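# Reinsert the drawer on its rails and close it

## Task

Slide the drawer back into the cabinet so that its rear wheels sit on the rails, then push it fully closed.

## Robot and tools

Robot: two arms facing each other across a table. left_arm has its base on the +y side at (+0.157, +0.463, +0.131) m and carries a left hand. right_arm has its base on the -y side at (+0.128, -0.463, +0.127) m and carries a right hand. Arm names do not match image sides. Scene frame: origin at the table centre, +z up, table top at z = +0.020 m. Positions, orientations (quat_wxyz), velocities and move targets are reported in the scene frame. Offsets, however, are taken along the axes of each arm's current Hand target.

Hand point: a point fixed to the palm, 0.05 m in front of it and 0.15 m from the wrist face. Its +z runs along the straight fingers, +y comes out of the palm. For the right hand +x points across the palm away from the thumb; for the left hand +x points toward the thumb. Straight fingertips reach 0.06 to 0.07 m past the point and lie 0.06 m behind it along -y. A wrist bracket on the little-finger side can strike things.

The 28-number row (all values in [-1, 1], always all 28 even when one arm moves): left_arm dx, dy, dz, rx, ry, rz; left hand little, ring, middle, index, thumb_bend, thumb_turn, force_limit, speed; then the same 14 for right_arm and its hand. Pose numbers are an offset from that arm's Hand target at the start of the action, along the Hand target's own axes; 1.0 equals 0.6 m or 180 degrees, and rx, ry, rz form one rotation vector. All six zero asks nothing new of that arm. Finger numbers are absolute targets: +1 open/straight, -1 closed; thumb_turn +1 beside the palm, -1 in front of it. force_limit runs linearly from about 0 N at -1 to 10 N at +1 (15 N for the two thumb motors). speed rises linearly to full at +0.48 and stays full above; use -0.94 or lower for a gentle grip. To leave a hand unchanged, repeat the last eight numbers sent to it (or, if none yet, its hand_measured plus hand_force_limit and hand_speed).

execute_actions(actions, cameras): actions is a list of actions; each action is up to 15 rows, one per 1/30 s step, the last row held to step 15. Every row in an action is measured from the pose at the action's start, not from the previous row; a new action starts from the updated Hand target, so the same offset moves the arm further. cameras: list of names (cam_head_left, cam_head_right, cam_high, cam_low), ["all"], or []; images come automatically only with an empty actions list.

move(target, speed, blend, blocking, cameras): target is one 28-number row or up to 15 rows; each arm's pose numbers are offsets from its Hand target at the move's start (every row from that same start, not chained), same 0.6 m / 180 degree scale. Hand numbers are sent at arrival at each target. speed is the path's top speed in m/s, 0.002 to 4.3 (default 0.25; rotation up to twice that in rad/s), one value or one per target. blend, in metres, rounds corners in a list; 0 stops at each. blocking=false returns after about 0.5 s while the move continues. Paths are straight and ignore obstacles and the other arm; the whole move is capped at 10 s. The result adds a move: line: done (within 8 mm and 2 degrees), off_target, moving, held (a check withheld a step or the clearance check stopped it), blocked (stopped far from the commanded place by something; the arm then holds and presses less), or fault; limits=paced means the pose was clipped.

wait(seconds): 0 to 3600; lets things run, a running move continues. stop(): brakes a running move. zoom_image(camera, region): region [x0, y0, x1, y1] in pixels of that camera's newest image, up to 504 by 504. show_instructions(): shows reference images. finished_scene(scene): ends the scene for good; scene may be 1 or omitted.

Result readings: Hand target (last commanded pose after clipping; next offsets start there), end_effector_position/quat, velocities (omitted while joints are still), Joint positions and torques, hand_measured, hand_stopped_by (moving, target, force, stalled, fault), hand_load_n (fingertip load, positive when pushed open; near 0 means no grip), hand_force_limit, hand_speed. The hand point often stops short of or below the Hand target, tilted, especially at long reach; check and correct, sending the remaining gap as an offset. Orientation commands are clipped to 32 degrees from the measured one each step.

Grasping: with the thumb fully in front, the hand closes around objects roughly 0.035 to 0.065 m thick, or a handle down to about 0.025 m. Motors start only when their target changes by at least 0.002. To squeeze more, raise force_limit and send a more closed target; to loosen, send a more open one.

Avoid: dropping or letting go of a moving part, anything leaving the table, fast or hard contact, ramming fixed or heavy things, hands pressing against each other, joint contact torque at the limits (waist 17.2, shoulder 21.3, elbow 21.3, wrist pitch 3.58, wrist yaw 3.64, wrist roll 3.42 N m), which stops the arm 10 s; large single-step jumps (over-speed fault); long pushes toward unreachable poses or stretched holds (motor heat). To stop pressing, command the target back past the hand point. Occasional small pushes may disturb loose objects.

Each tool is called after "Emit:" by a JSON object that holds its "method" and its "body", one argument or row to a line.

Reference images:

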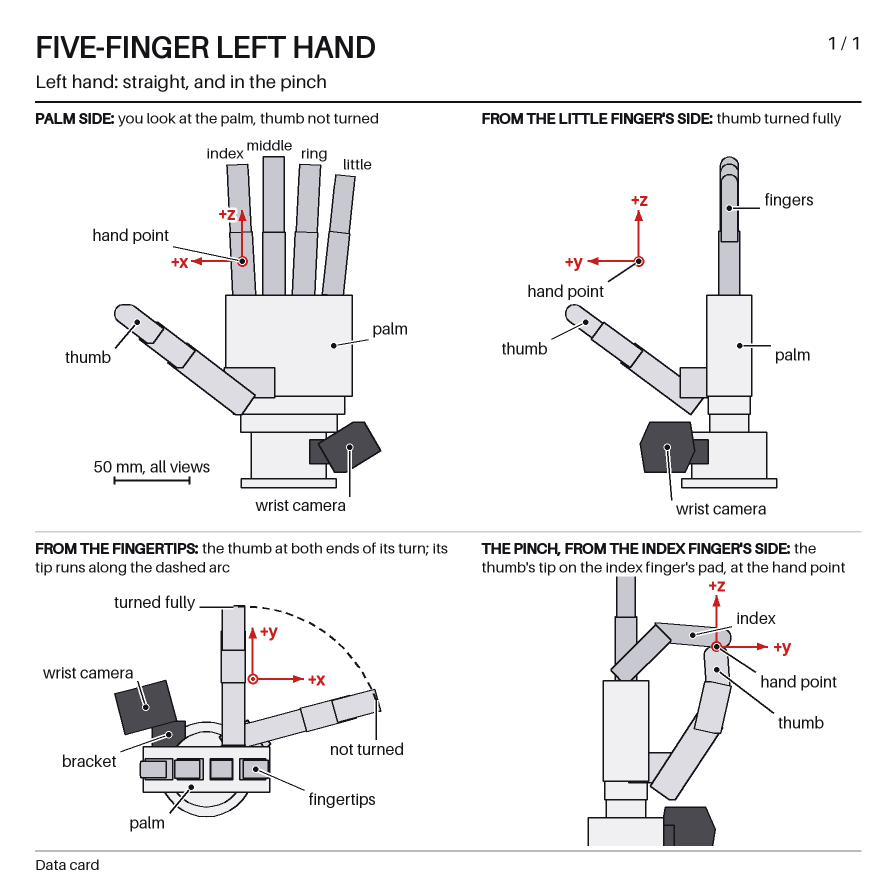

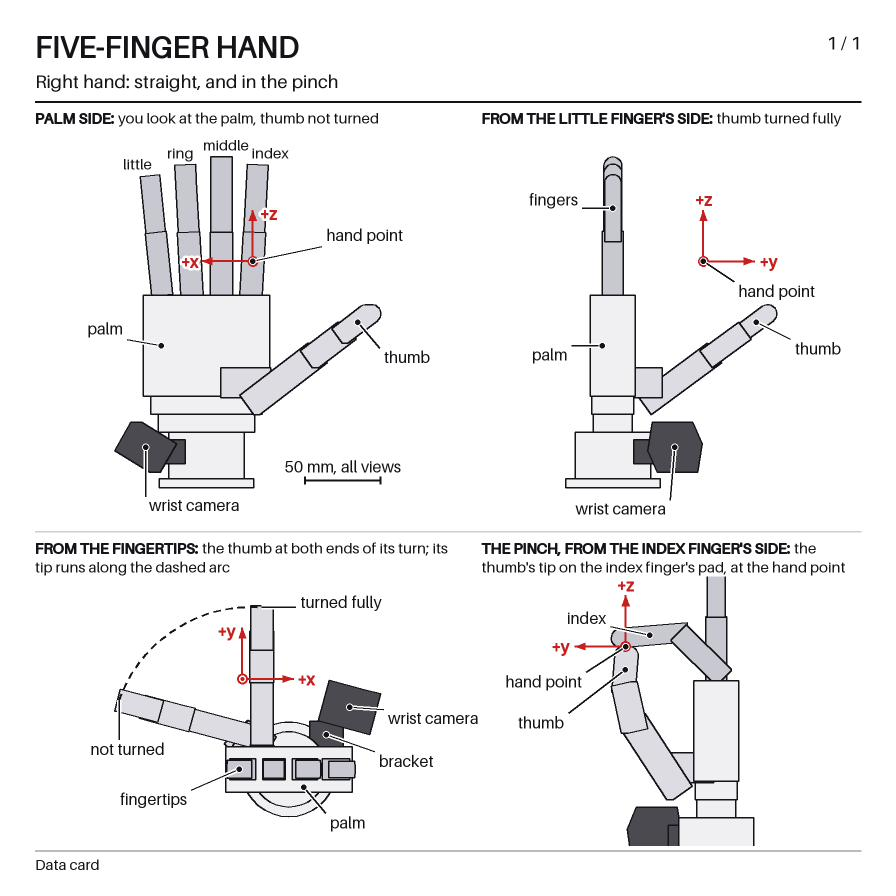

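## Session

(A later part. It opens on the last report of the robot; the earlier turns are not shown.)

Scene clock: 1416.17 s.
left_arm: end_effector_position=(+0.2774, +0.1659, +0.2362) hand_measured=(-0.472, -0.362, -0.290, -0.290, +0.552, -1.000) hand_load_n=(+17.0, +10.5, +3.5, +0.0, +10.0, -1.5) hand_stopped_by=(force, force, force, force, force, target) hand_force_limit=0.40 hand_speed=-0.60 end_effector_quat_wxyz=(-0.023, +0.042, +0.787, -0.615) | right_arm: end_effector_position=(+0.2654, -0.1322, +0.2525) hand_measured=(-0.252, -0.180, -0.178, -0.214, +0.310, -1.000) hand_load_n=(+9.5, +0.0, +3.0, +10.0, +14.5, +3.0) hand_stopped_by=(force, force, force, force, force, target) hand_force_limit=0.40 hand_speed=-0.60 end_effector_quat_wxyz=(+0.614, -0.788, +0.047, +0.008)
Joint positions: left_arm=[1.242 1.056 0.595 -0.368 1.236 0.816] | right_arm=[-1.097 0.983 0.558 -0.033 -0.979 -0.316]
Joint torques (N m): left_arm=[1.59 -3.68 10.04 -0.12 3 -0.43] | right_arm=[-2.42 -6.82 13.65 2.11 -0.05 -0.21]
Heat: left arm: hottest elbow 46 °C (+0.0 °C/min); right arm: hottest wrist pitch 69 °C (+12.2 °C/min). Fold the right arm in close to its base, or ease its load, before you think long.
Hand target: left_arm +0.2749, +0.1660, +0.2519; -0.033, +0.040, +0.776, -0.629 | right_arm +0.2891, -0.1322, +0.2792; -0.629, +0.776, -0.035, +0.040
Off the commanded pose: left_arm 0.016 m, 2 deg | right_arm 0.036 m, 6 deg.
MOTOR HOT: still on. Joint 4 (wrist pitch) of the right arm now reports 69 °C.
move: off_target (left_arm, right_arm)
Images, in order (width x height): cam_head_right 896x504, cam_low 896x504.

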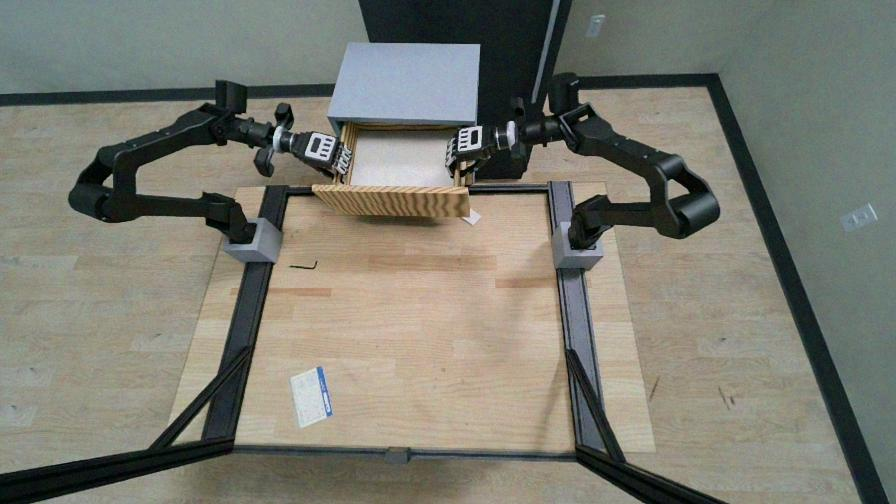

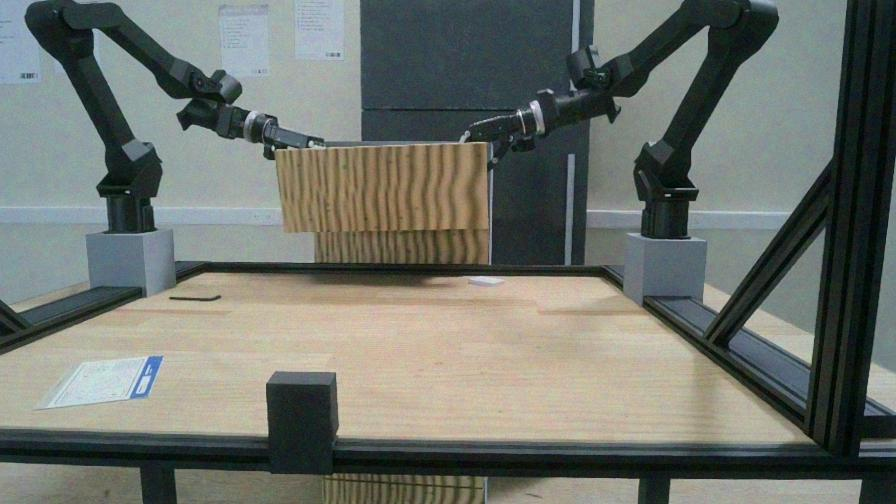

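Emit:
{"method": "move", "body": {
  "target": [0,-0.0326,-0.0069,0,0,0,-0.65,-0.65,-0.65,-0.65,-0.6,-1,0.4,-0.6,0.0005,-0.0245,-0.0052,0,0,0,-0.65,-0.65,-0.65,-0.65,-0.6,-1,0.4,-0.6],
  "speed": 0.04,
  "cameras": ["cam_low","cam_head_right"]
}}

Emit:
{"method": "zoom_image", "body": {
  "camera": "cam_low",
  "region": [260, 90, 520, 250]
}}

Emit:
{"method": "zoom_image", "body": {
  "camera": "cam_head_right",
  "region": [290, 90, 510, 240]
}}

Scene clock: 1425.23 s.
left_arm: end_effector_position=(+0.2762, +0.1663, +0.2506) hand_measured=(-0.472, -0.362, -0.290, -0.290, +0.552, -1.000) hand_load_n=(+18.0, +11.0, +3.5, +0.0, +8.5, -1.0) hand_stopped_by=(force, force, force, force, force, target) hand_force_limit=0.40 hand_speed=-0.60 end_effector_quat_wxyz=(-0.034, +0.032, +0.789, -0.613) | right_arm: end_effector_position=(+0.2651, -0.1319, +0.2669) hand_measured=(-0.252, -0.180, -0.178, -0.214, +0.310, -1.000) hand_load_n=(+9.0, +0.0, +3.0, +10.0, +15.0, +4.5) hand_stopped_by=(force, force, force, force, force, target) hand_force_limit=0.40 hand_speed=-0.60 end_effector_quat_wxyz=(+0.613, -0.788, +0.048, +0.011)
Joint positions: left_arm=[1.242 1.056 0.659 -0.456 1.236 0.81] | right_arm=[-1.097 0.977 0.615 -0.099 -0.982 -0.315]
Joint torques (N m): left_arm=[1.41 -5.68 10.99 -0.04 3 -0.28] | right_arm=[-2.43 -6.95 13.82 2.18 0.03 -0.29]
Heat: left arm: hottest elbow 48 °C (+3.0 °C/min); right arm: hottest wrist pitch 66 °C (+10.1 °C/min). Fold the right arm in close to its base, or ease its load, before you think long.
Hand target: left_arm +0.2749, +0.1659, +0.2719; -0.033, +0.040, +0.776, -0.629 | right_arm +0.2891, -0.1322, +0.2943; -0.629, +0.776, -0.035, +0.040
Off the commanded pose: left_arm 0.021 m, 3 deg | right_arm 0.036 m, 6 deg.
MOTOR HOT: still on. Joint 4 (wrist pitch) of the right arm now reports 66 °C.
move: off_target (left_arm, right_arm)
Images, in order (width x height): cam_head_right 896x504, cam_low 896x504.

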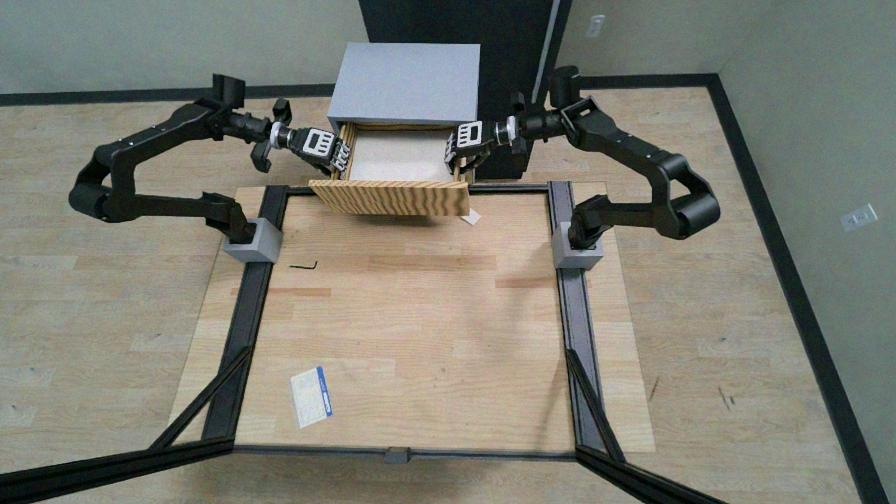

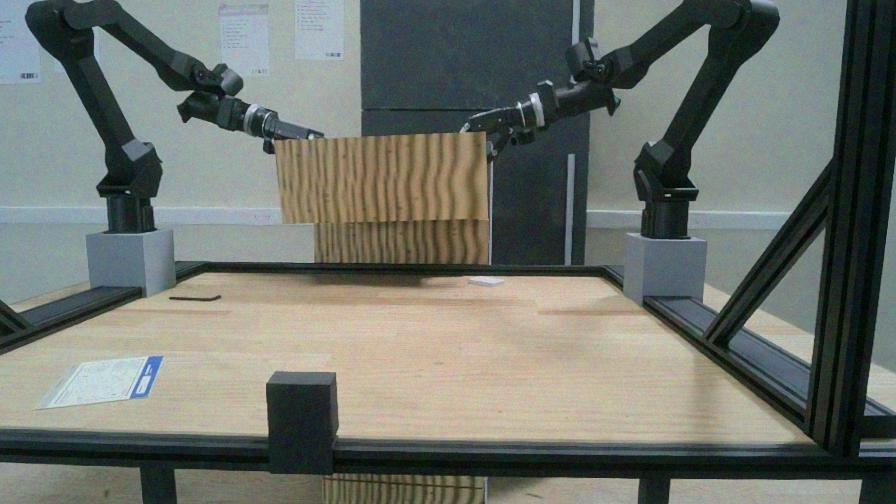

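Scaled by 1.938 from the camera's image (finer frame: 1280x720).

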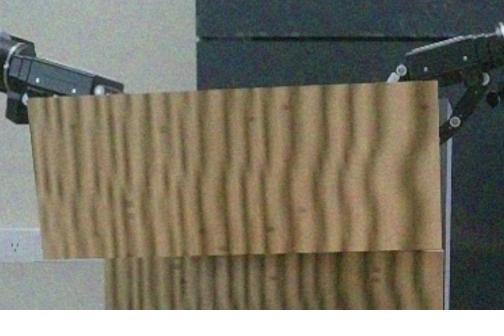

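Scaled by 2.291 from the camera's image (finer frame: 1280x720).

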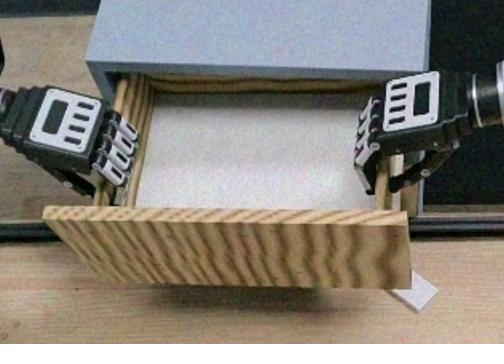

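Emit:
{"method": "move", "body": {
  "target": [
    [0,-0.0293,-0.0062,0,0,0,-0.65,-0.65,-0.65,-0.65,-0.6,-1,0.4,-0.6,0.0002,-0.0131,-0.0028,0,0,0,-0.65,-0.65,-0.65,-0.65,-0.6,-1,0.4,-0.6],
    [-0.0500,-0.0289,-0.0083,0,0,0,-0.65,-0.65,-0.65,-0.65,-0.6,-1,0.4,-0.6,0.0503,-0.0125,-0.0005,0,0,0,-0.65,-0.65,-0.65,-0.65,-0.6,-1,0.4,-0.6]
  ],
  "speed": 0.03,
  "blend": 0.002,
  "cameras": ["cam_low","cam_head_right"]
}}

Emit:
{"method": "zoom_image", "body": {
  "camera": "cam_low",
  "region": [260, 90, 520, 250]
}}

Emit:
{"method": "zoom_image", "body": {
  "camera": "cam_head_right",
  "region": [290, 90, 510, 240]
}}

Scene clock: 1453.07 s.
left_arm: end_effector_position=(+0.2806, +0.1619, +0.2727) hand_measured=(-0.474, -0.362, -0.290, -0.288, +0.552, -1.000) hand_load_n=(+6.0, +6.0, +4.5, +5.5, +10.0, +4.0) hand_stopped_by=(force, force, force, force, force, target) hand_force_limit=0.40 hand_speed=-0.60 end_effector_quat_wxyz=(+0.072, -0.030, -0.784, +0.616) | right_arm: end_effector_position=(+0.2730, -0.1354, +0.2736) hand_measured=(-0.252, -0.180, -0.178, -0.214, +0.310, -1.000) hand_load_n=(+7.0, +0.0, +3.0, +9.0, +14.5, +4.5) hand_stopped_by=(force, force, force, force, force, target) hand_force_limit=0.40 hand_speed=-0.60 end_effector_quat_wxyz=(+0.614, -0.786, +0.053, +0.041)
Joint positions: left_arm=[1.249 1.179 0.809 -0.611 1.29 0.884] | right_arm=[-1.163 1.069 0.688 -0.158 -1.079 -0.352]
Joint torques (N m): left_arm=[1.2 -4.5 7.56 1.1 1.86 -0.01] | right_arm=[-1.21 -4.8 9.64 1.72 -0.58 0]
Heat: left arm: hottest wrist yaw 52 °C (+12.2 °C/min); right arm: hottest wrist pitch 68 °C (+3.0 °C/min). Fold the left arm in close to its base, or ease its load, before you think long. Fold the right arm in close to its base, or ease its load, before you think long.
Hand target: left_arm +0.2842, +0.1626, +0.2764; -0.066, +0.032, +0.780, -0.622 (not the last commanded pose) | right_arm +0.2801, -0.1357, +0.2819; -0.621, +0.782, -0.047, -0.026 (not the last commanded pose)
Off the commanded pose: left_arm 0.030 m, 5 deg | right_arm 0.054 m, 10 deg.
MOTOR HOT: joint 5 (wrist yaw) of the left arm now reports 52 °C; the controller stops that arm at 95 °C. To cool a motor, set the load down, stop pushing, or move to a pose that needs little force.
MOTOR HOT: still on. Joint 4 (wrist pitch) of the right arm now reports 68 °C.
move: blocked (right_arm; both arms now hold where they are), off_target (left_arm)
Images, in order (width x height): cam_head_right 896x504, cam_low 896x504.

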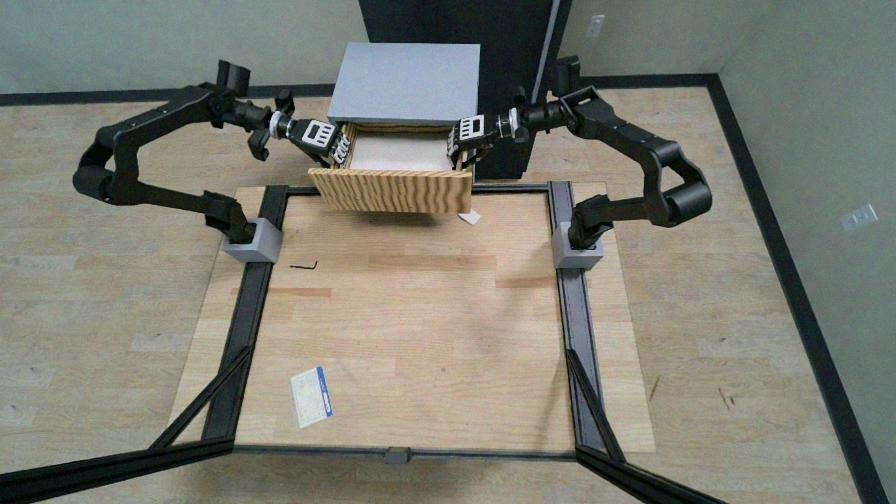

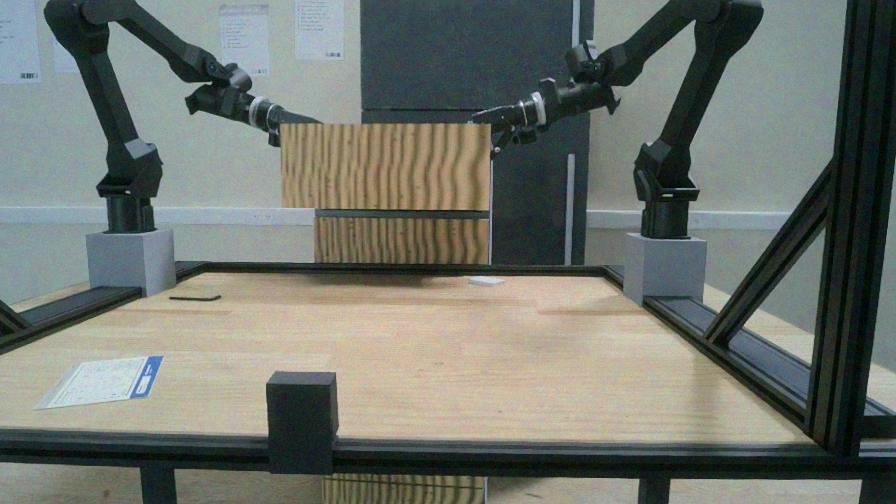

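Scaled by 1.938 from the camera's image (finer frame: 1280x720).

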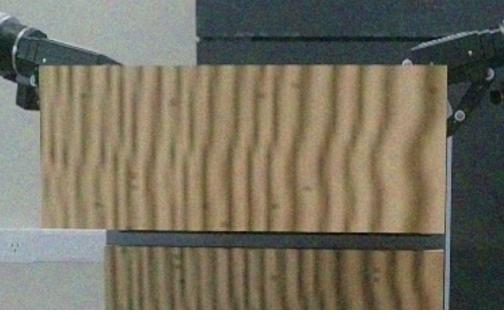

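Scaled by 2.291 from the camera's image (finer frame: 1280x720).

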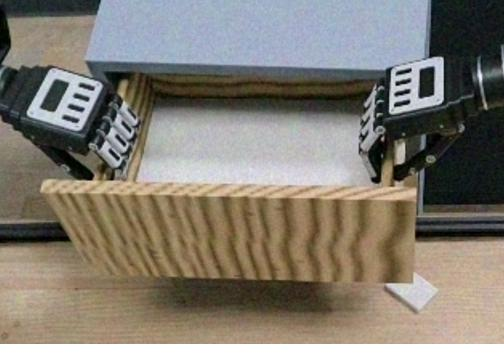

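Emit:
{"method": "zoom_image", "body": {
  "camera": "cam_low",
  "region": [305, 195, 355, 225]
}}

Emit:
{"method": "zoom_image", "body": {
  "camera": "cam_low",
  "region": [450, 195, 500, 225]
}}

Emit:
{"method": "zoom_image", "body": {
  "camera": "cam_head_right",
  "region": [325, 100, 405, 180]
}}

Emit:
{"method": "zoom_image", "body": {
  "camera": "cam_head_right",
  "region": [430, 100, 510, 180]
}}

Scaled by 10.080 from the camera's image (finer frame: 1280x720).

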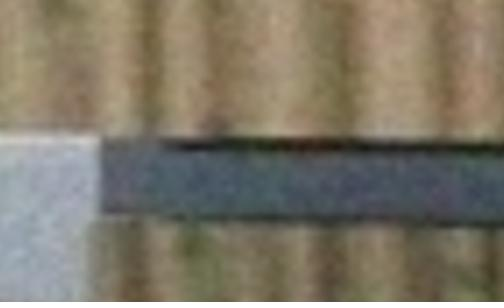

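Scaled by 10.080 from the camera's image (finer frame: 1280x720).

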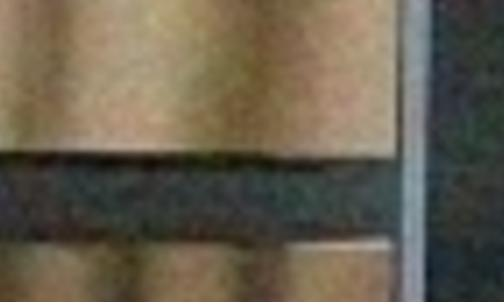

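Scaled by 6.300 from the camera's image (finer frame: 1280x720).

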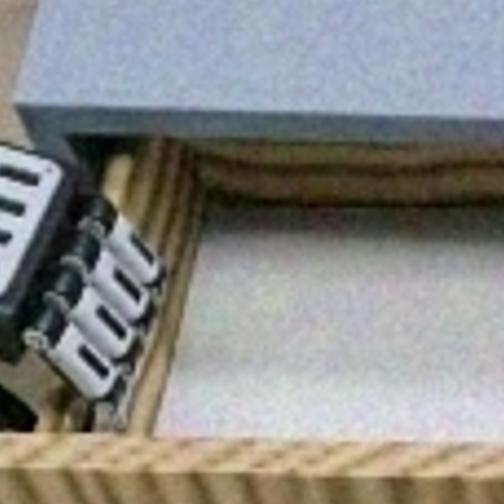

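Scaled by 6.300 from the camera's image (finer frame: 1280x720).

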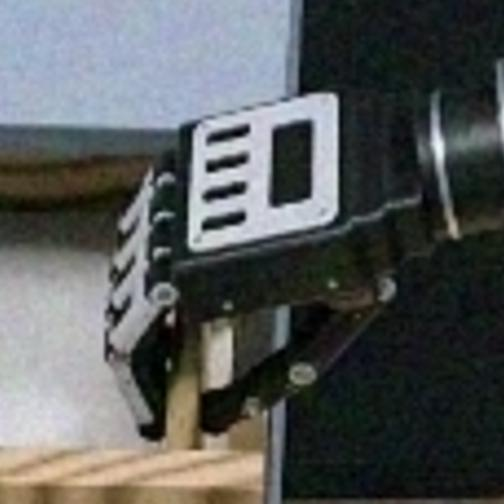

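Emit:
{"method": "move", "body": {
  "target": [
    [0.0138,0.0016,-0.0029,0.0012,0.0037,-0.0162,-0.65,-0.65,-0.65,-0.65,-0.6,-1,0.4,-0.6,-0.0134,0.0003,0.0046,0.0003,-0.0038,0.0162,-0.65,-0.65,-0.65,-0.65,-0.6,-1,0.4,-0.6],
    [-0.0245,0.0031,-0.0060,0.0012,0.0037,-0.0162,-0.65,-0.65,-0.65,-0.65,-0.6,-1,0.4,-0.6,0.0250,-0.0002,0.0045,0.0003,-0.0038,0.0162,-0.65,-0.65,-0.65,-0.65,-0.6,-1,0.4,-0.6]
  ],
  "speed": 0.03,
  "blend": 0.001,
  "cameras": ["cam_low","cam_head_right"]
}}

Emit:
{"method": "zoom_image", "body": {
  "camera": "cam_low",
  "region": [260, 90, 520, 250]
}}

Emit:
{"method": "zoom_image", "body": {
  "camera": "cam_head_right",
  "region": [290, 90, 510, 240]
}}

Scene clock: 1513.40 s.
left_arm: end_effector_position=(+0.2912, +0.1639, +0.2628) hand_measured=(-0.474, -0.362, -0.290, -0.290, +0.552, -1.000) hand_load_n=(+6.5, +5.5, +4.0, +4.0, +11.0, +1.0) hand_stopped_by=(force, force, force, force, force, target) hand_force_limit=0.40 hand_speed=-0.60 end_effector_quat_wxyz=(+0.092, -0.019, -0.785, +0.612) | right_arm: end_effector_position=(+0.2798, -0.1343, +0.2638) hand_measured=(-0.252, -0.180, -0.178, -0.214, +0.310, -1.000) hand_load_n=(+4.5, +0.0, +4.0, +11.5, +12.0, +3.0) hand_stopped_by=(force, force, force, force, force, target) hand_force_limit=0.40 hand_speed=-0.60 end_effector_quat_wxyz=(+0.608, -0.787, +0.072, +0.069)
Joint positions: left_arm=[1.274 1.289 0.857 -0.69 1.308 0.984] | right_arm=[-1.184 1.159 0.708 -0.15 -1.113 -0.347]
Joint torques (N m): left_arm=[1.94 -4.48 10.12 0.01 2.3 -0.13] | right_arm=[-2.06 -4.6 12.14 2.03 -0.82 -0.15]
Heat: left arm: hottest elbow 48 °C (-2.0 °C/min); right arm: hottest wrist pitch 62 °C (-5.1 °C/min). Fold the left arm in close to its base, or ease its load, before you think long. Fold the right arm in close to its base, or ease its load, before you think long.
Hand target: left_arm +0.2991, +0.1646, +0.2744; -0.086, +0.016, +0.779, -0.621 | right_arm +0.2951, -0.1337, +0.2800; -0.621, +0.780, -0.063, -0.046
Off the commanded pose: left_arm 0.014 m, 1 deg | right_arm 0.022 m, 3 deg.
MOTOR HOT: still on. Joint 3 (elbow) of the left arm now reports 48 °C.
MOTOR HOT: still on. Joint 4 (wrist pitch) of the right arm now reports 62 °C.
move: off_target (left_arm, right_arm)
Images, in order (width x height): cam_head_right 896x504, cam_low 896x504.

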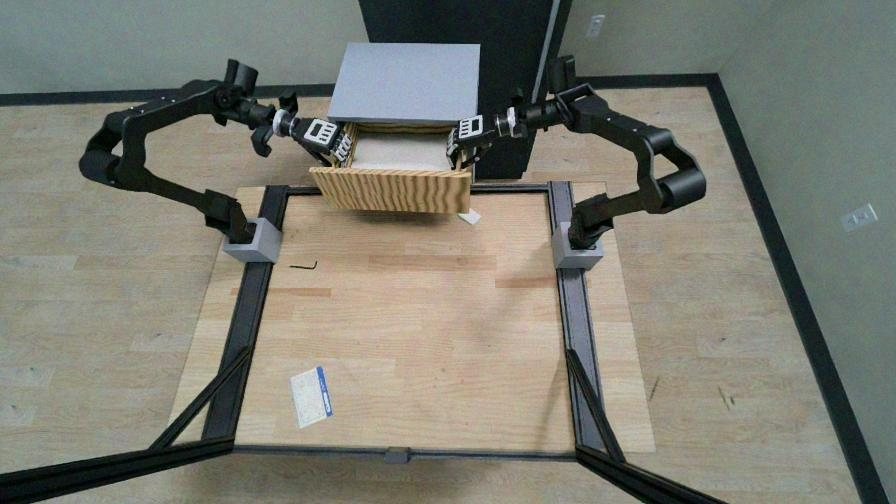

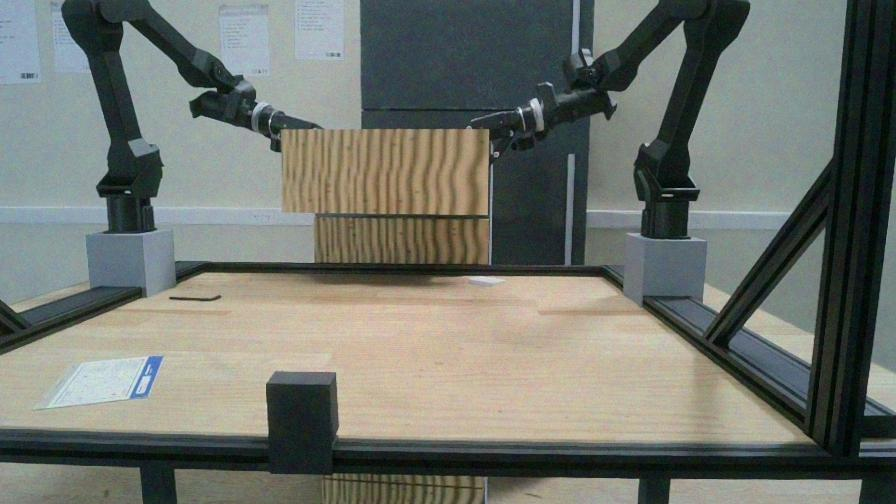

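Scaled by 1.938 from the camera's image (finer frame: 1280x720).

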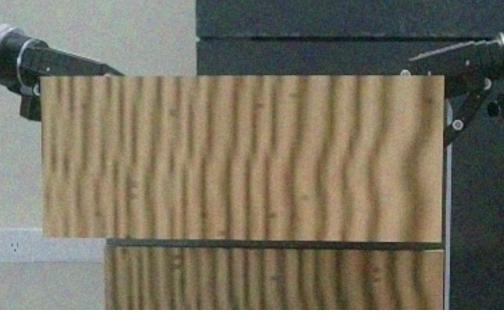

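Scaled by 2.291 from the camera's image (finer frame: 1280x720).

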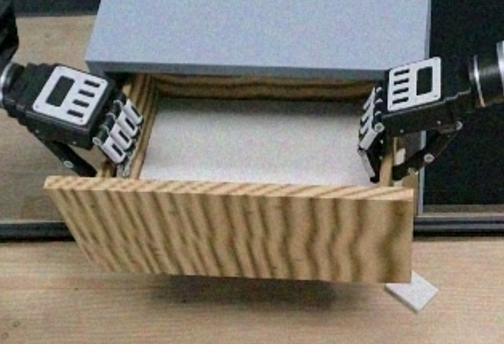

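Emit:
{"method": "move", "body": {
  "target": [-0.0335,0.0020,-0.0033,0,0,0,-0.65,-0.65,-0.65,-0.65,-0.6,-1,0.4,-0.6,0.0338,-0.0002,0.0005,0,0,0,-0.65,-0.65,-0.65,-0.65,-0.6,-1,0.4,-0.6],
  "speed": 0.03,
  "cameras": ["cam_low","cam_head_right"]
}}

Emit:
{"method": "zoom_image", "body": {
  "camera": "cam_low",
  "region": [260, 90, 520, 250]
}}

Emit:
{"method": "zoom_image", "body": {
  "camera": "cam_head_right",
  "region": [290, 90, 510, 240]
}}

Scene clock: 1524.63 s.
left_arm: end_effector_position=(+0.3107, +0.1636, +0.2605) hand_measured=(-0.474, -0.362, -0.290, -0.290, +0.552, -1.000) hand_load_n=(+7.0, +5.0, +2.0, +2.0, +14.0, +0.0) hand_stopped_by=(force, force, force, force, force, target) hand_force_limit=0.40 hand_speed=-0.60 end_effector_quat_wxyz=(+0.091, -0.020, -0.786, +0.611) | right_arm: end_effector_position=(+0.2981, -0.1344, +0.2614) hand_measured=(-0.252, -0.180, -0.178, -0.214, +0.310, -1.000) hand_load_n=(+0.5, +0.0, +4.0, +12.5, +11.5, +3.5) hand_stopped_by=(force, force, force, force, force, target) hand_force_limit=0.40 hand_speed=-0.60 end_effector_quat_wxyz=(+0.610, -0.787, +0.068, +0.068)
Joint positions: left_arm=[1.294 1.384 0.929 -0.741 1.314 1.062] | right_arm=[-1.217 1.243 0.755 -0.15 -1.143 -0.396]
Joint torques (N m): left_arm=[1.9 -4.67 9.81 0.11 2.44 -0.13] | right_arm=[-2.21 -4.59 12.42 1.87 -0.78 0.04]
Heat: left arm: hottest elbow 48 °C (-2.0 °C/min); right arm: hottest wrist pitch 60 °C (-5.0 °C/min). Fold the left arm in close to its base, or ease its load, before you think long. Fold the right arm in close to its base, or ease its load, before you think long.
Hand target: left_arm +0.3191, +0.1641, +0.2713; -0.086, +0.016, +0.779, -0.621 | right_arm +0.3152, -0.1342, +0.2769; -0.621, +0.780, -0.063, -0.046
Off the commanded pose: left_arm 0.014 m, 2 deg | right_arm 0.023 m, 3 deg.
MOTOR HOT: still on. Joint 3 (elbow) of the left arm now reports 48 °C.
MOTOR HOT: still on. Joint 4 (wrist pitch) of the right arm now reports 60 °C.
move: off_target (left_arm, right_arm)
Images, in order (width x height): cam_head_right 896x504, cam_low 896x504.

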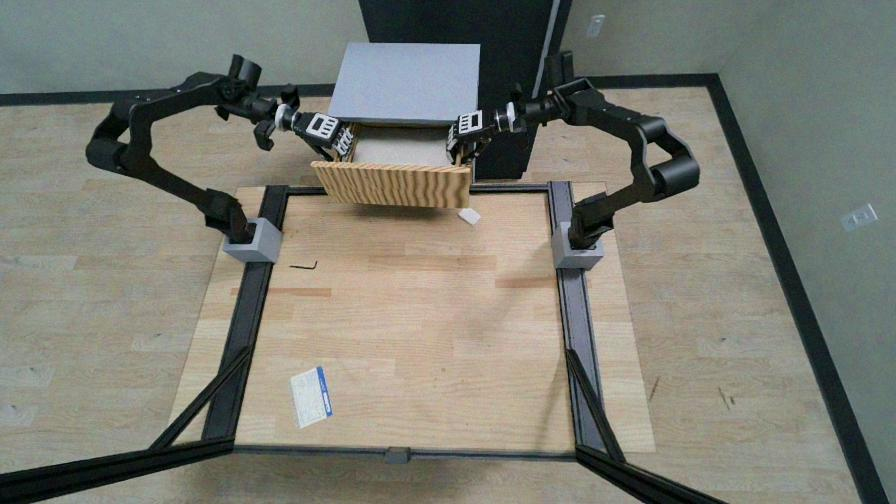

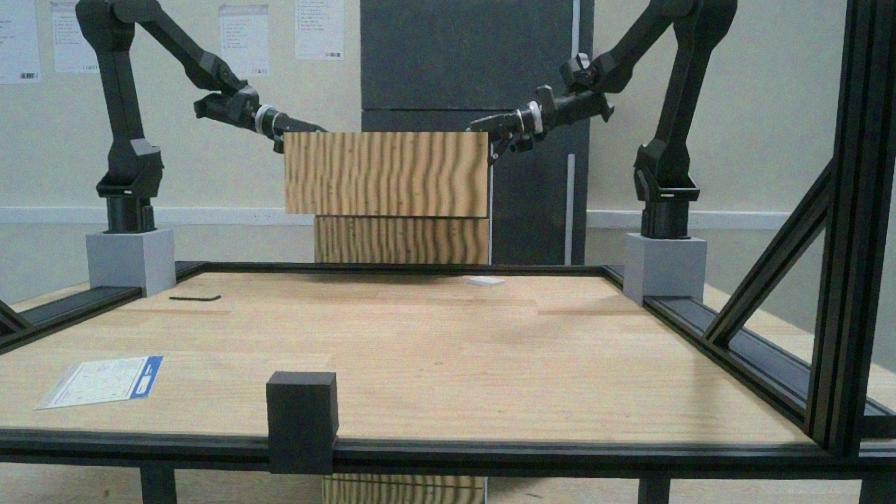

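Scaled by 1.938 from the camera's image (finer frame: 1280x720).

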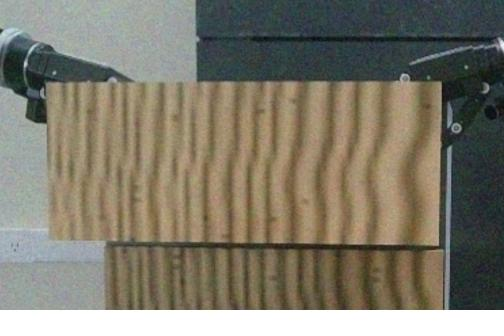

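Scaled by 2.291 from the camera's image (finer frame: 1280x720).

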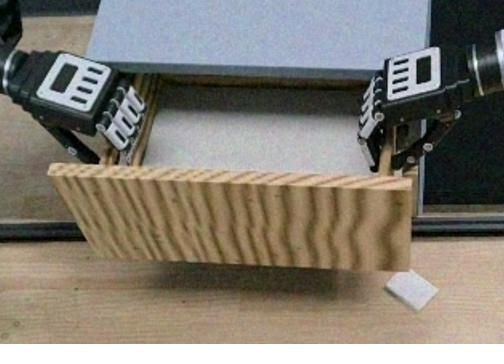

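Emit:
{"method": "move", "body": {
  "target": [-0.0015,0.0129,0.0029,0,0,0,-0.65,-0.65,-0.65,-0.65,-0.6,-1,0.4,-0.6,0.0020,0.0128,0.0030,0,0,0,-0.65,-0.65,-0.65,-0.65,-0.6,-1,0.4,-0.6],
  "speed": 0.03,
  "cameras": ["cam_low"]
}}

Emit:
{"method": "zoom_image", "body": {
  "camera": "cam_low",
  "region": [260, 90, 520, 250]
}}

Scene clock: 1533.00 s.
left_arm: end_effector_position=(+0.3125, +0.1631, +0.2595) hand_measured=(-0.474, -0.362, -0.290, -0.290, +0.554, -1.000) hand_load_n=(+6.5, +3.5, +1.0, +0.5, +16.0, +0.0) hand_stopped_by=(force, force, force, force, force, target) hand_force_limit=0.40 hand_speed=-0.60 end_effector_quat_wxyz=(+0.090, -0.021, -0.785, +0.613) | right_arm: end_effector_position=(+0.2987, -0.1334, +0.2616) hand_measured=(-0.252, -0.180, -0.178, -0.214, +0.310, -1.000) hand_load_n=(+0.0, +0.5, +4.0, +14.5, +11.5, +3.5) hand_stopped_by=(force, force, force, force, force, target) hand_force_limit=0.40 hand_speed=-0.60 end_effector_quat_wxyz=(+0.613, -0.785, +0.063, +0.067)
Joint positions: left_arm=[1.296 1.392 0.929 -0.732 1.317 1.063] | right_arm=[-1.217 1.25 0.753 -0.135 -1.151 -0.399]
Joint torques (N m): left_arm=[1.8 -4.55 7.15 1.34 2.33 -0.02] | right_arm=[-2.22 -4.32 9.66 3 -0.57 0.12]
Heat: left arm: hottest wrist yaw 49 °C (+0.0 °C/min); right arm: hottest wrist pitch 60 °C (-4.0 °C/min). Fold the left arm in close to its base, or ease its load, before you think long. Fold the right arm in close to its base, or ease its load, before you think long.
Hand target: left_arm +0.3190, +0.1641, +0.2633; -0.086, +0.016, +0.779, -0.621 | right_arm +0.3152, -0.1342, +0.2690; -0.621, +0.780, -0.063, -0.046
Off the commanded pose: left_arm 0.008 m, 1 deg | right_arm 0.018 m, 3 deg.
MOTOR HOT: still on. Joint 5 (wrist yaw) of the left arm now reports 49 °C.
MOTOR HOT: still on. Joint 4 (wrist pitch) of the right arm now reports 60 °C.
move: off_target (right_arm)

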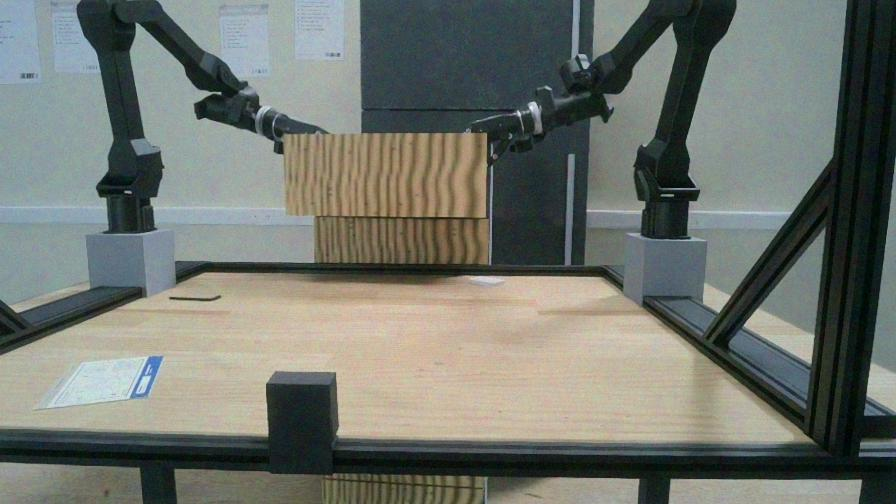

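Scaled by 1.938 from the camera's image (finer frame: 1280x720).

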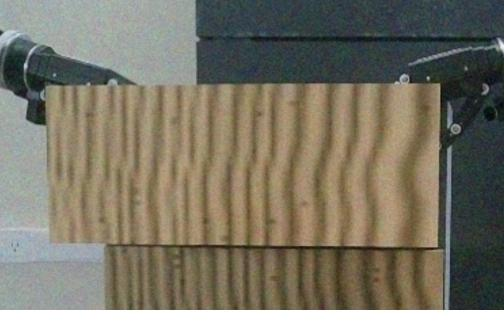

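Emit:
{"method": "move", "body": {
  "target": [-0.0015,0.0129,0.0029,0,0,0,-0.65,-0.65,-0.65,-0.65,-0.6,-1,0.4,-0.6,0.0020,0.0128,0.0030,0,0,0,-0.65,-0.65,-0.65,-0.65,-0.6,-1,0.4,-0.6],
  "speed": 0.03,
  "cameras": ["cam_low"]
}}

Emit:
{"method": "zoom_image", "body": {
  "camera": "cam_low",
  "region": [260, 90, 520, 250]
}}

Scene clock: 1538.30 s.
left_arm: end_effector_position=(+0.3145, +0.1631, +0.2540) hand_measured=(-0.474, -0.362, -0.290, -0.290, +0.554, -1.000) hand_load_n=(+8.5, +4.0, +0.5, +0.0, +16.0, +0.0) hand_stopped_by=(force, force, force, force, force, target) hand_force_limit=0.40 hand_speed=-0.60 end_effector_quat_wxyz=(+0.088, -0.021, -0.784, +0.614) | right_arm: end_effector_position=(+0.2984, -0.1326, +0.2574) hand_measured=(-0.252, -0.180, -0.178, -0.214, +0.310, -1.000) hand_load_n=(+0.0, +0.0, +3.0, +15.0, +12.5, +2.5) hand_stopped_by=(force, force, force, force, force, target) hand_force_limit=0.40 hand_speed=-0.60 end_effector_quat_wxyz=(+0.616, -0.783, +0.056, +0.065)
Joint positions: left_arm=[1.299 1.4 0.911 -0.701 1.32 1.065] | right_arm=[-1.216 1.256 0.732 -0.095 -1.159 -0.402]
Joint torques (N m): left_arm=[1.47 -4.57 6.23 1.52 2.21 -0.05] | right_arm=[-2.25 -3.96 9.06 2.77 -0.33 0.24]
Heat: left arm: hottest wrist yaw 49 °C (+1.0 °C/min); right arm: hottest wrist pitch 65 °C (+1.0 °C/min). Fold the left arm in close to its base, or ease its load, before you think long. Fold the right arm in close to its base, or ease its load, before you think long.
Hand target: left_arm +0.3189, +0.1640, +0.2553; -0.086, +0.016, +0.779, -0.621 | right_arm +0.3151, -0.1342, +0.2611; -0.621, +0.780, -0.063, -0.046
Off the commanded pose: left_arm 0.005 m, 1 deg | right_arm 0.017 m, 2 deg.
MOTOR HOT: still on. Joint 5 (wrist yaw) of the left arm now reports 49 °C.
MOTOR HOT: still on. Joint 4 (wrist pitch) of the right arm now reports 65 °C.
move: off_target (right_arm)

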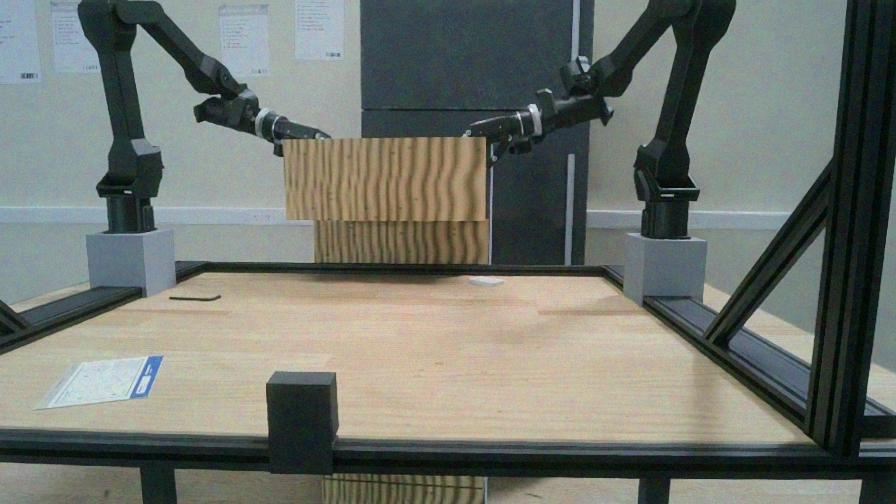

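Scaled by 1.938 from the camera's image (finer frame: 1280x720).

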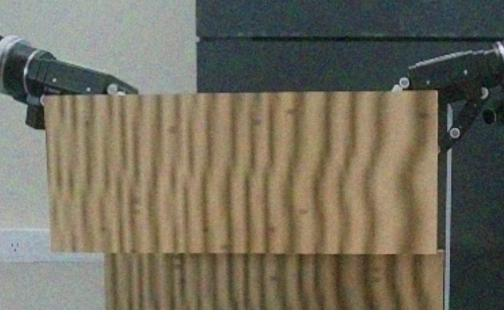

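Emit:
{"method": "execute_actions", "body": {
  "actions": [
    [[0,0,0,0,0,0,0.0,0.0,0.0,0.0,1.0,-1,0.4,-0.6,0,0,0,0,0,0,-0.65,-0.65,-0.65,-0.65,-0.6,-1,0.4,-0.6]],
    [[0,0,0,0,0,0,0.0,0.0,0.0,0.0,1.0,-1,0.4,-0.6,0,0,0,0,0,0,-0.65,-0.65,-0.65,-0.65,-0.6,-1,0.4,-0.6]],
    [[0,0,0,0,0,0,0.0,0.0,0.0,0.0,1.0,-1,0.4,-0.6,0,0,0,0,0,0,-0.65,-0.65,-0.65,-0.65,-0.6,-1,0.4,-0.6]]
  ],
  "cameras": ["cam_low","cam_head_right"]
}}

Emit:
{"method": "zoom_image", "body": {
  "camera": "cam_low",
  "region": [260, 90, 520, 250]
}}

Emit:
{"method": "zoom_image", "body": {
  "camera": "cam_head_right",
  "region": [290, 90, 510, 240]
}}

Scene clock: 1548.53 s.
left_arm: end_effector_position=(+0.3211, +0.1652, +0.2547) hand_measured=(+0.000, +0.000, +0.000, +0.000, +1.000, -1.000) hand_load_n=(+0.0, +0.0, +0.0, +0.0, +0.0, -0.5) hand_stopped_by=(target, target, target, target, target, target) hand_force_limit=0.40 hand_speed=-0.60 end_effector_quat_wxyz=(+0.081, -0.015, -0.783, +0.616) | right_arm: end_effector_position=(+0.2966, -0.1331, +0.2541) hand_measured=(-0.252, -0.180, -0.178, -0.214, +0.310, -1.000) hand_load_n=(+0.0, +0.0, +2.5, +12.5, +14.5, +0.5) hand_stopped_by=(force, force, force, force, force, target) hand_force_limit=0.40 hand_speed=-0.60 end_effector_quat_wxyz=(+0.614, -0.784, +0.058, +0.069)
Joint positions: left_arm=[1.317 1.401 0.911 -0.689 1.322 1.056] | right_arm=[-1.216 1.26 0.724 -0.095 -1.16 -0.404]
Joint torques (N m): left_arm=[-0.08 -4.65 6.23 0.85 2.12 -0.07] | right_arm=[-2.29 -4.48 9.83 2.73 -0.3 0.29]
Heat: left arm: hottest wrist yaw 49 °C (+2.0 °C/min); right arm: hottest wrist pitch 74 °C (+11.1 °C/min). Heating fast: the right arm's wrist pitch motor: a push or a pull is the cause, and it goes on while you think. Ease it with your next call, before anything else. Fold the left arm in close to its base, or ease its load, before you think long.
Hand target: left_arm +0.3190, +0.1641, +0.2553; -0.086, +0.016, +0.779, -0.621 | right_arm +0.3151, -0.1342, +0.2610; -0.621, +0.780, -0.063, -0.046
Off the commanded pose: left_arm 0.002 m, 1 deg | right_arm 0.020 m, 3 deg.
MOTOR HOT: still on. Joint 5 (wrist yaw) of the left arm now reports 49 °C.
MOTOR HOT: still on. Joint 4 (wrist pitch) of the right arm now reports 74 °C.
Images, in order (width x height): cam_head_right 896x504, cam_low 896x504.

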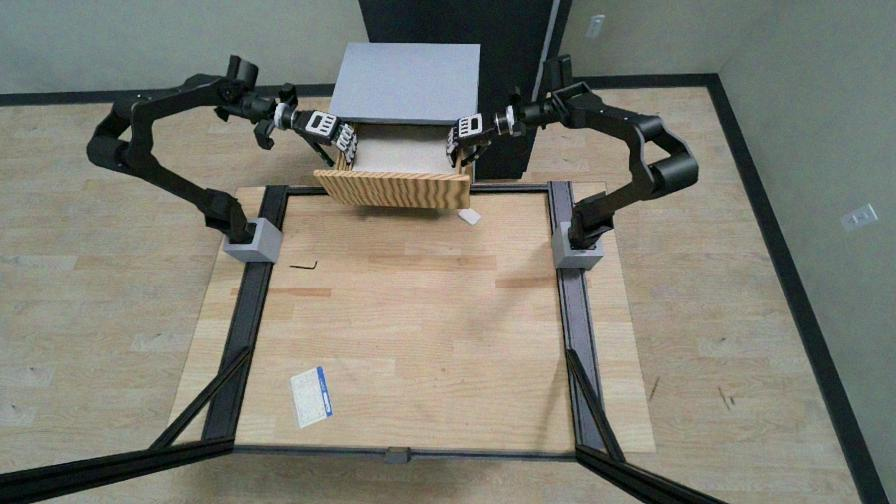

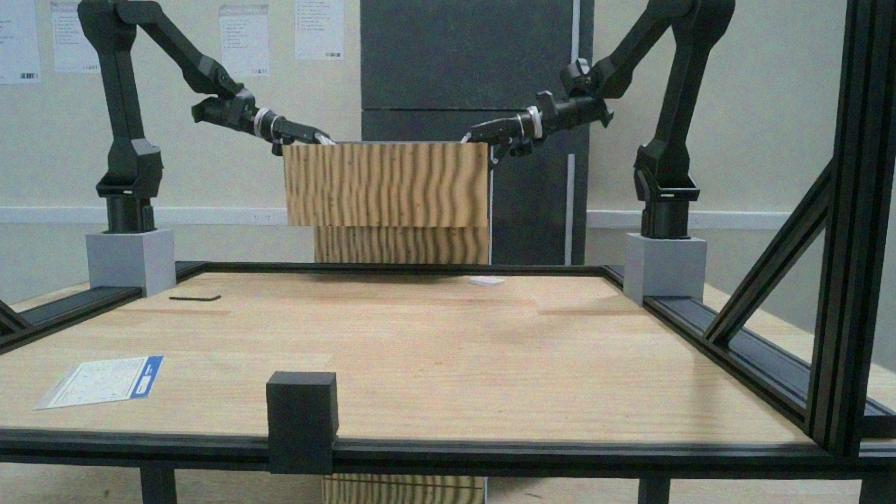

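Scaled by 1.938 from the camera's image (finer frame: 1280x720).

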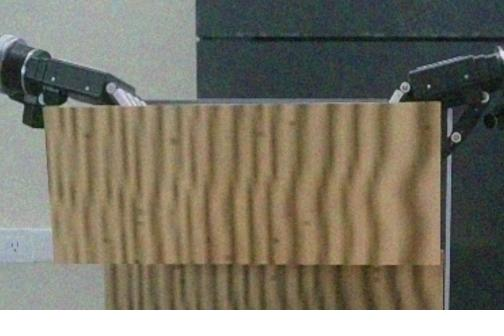

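Scaled by 2.291 from the camera's image (finer frame: 1280x720).

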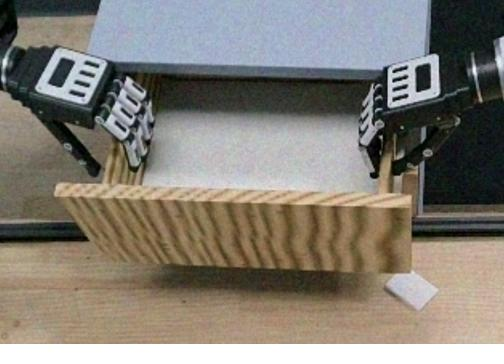

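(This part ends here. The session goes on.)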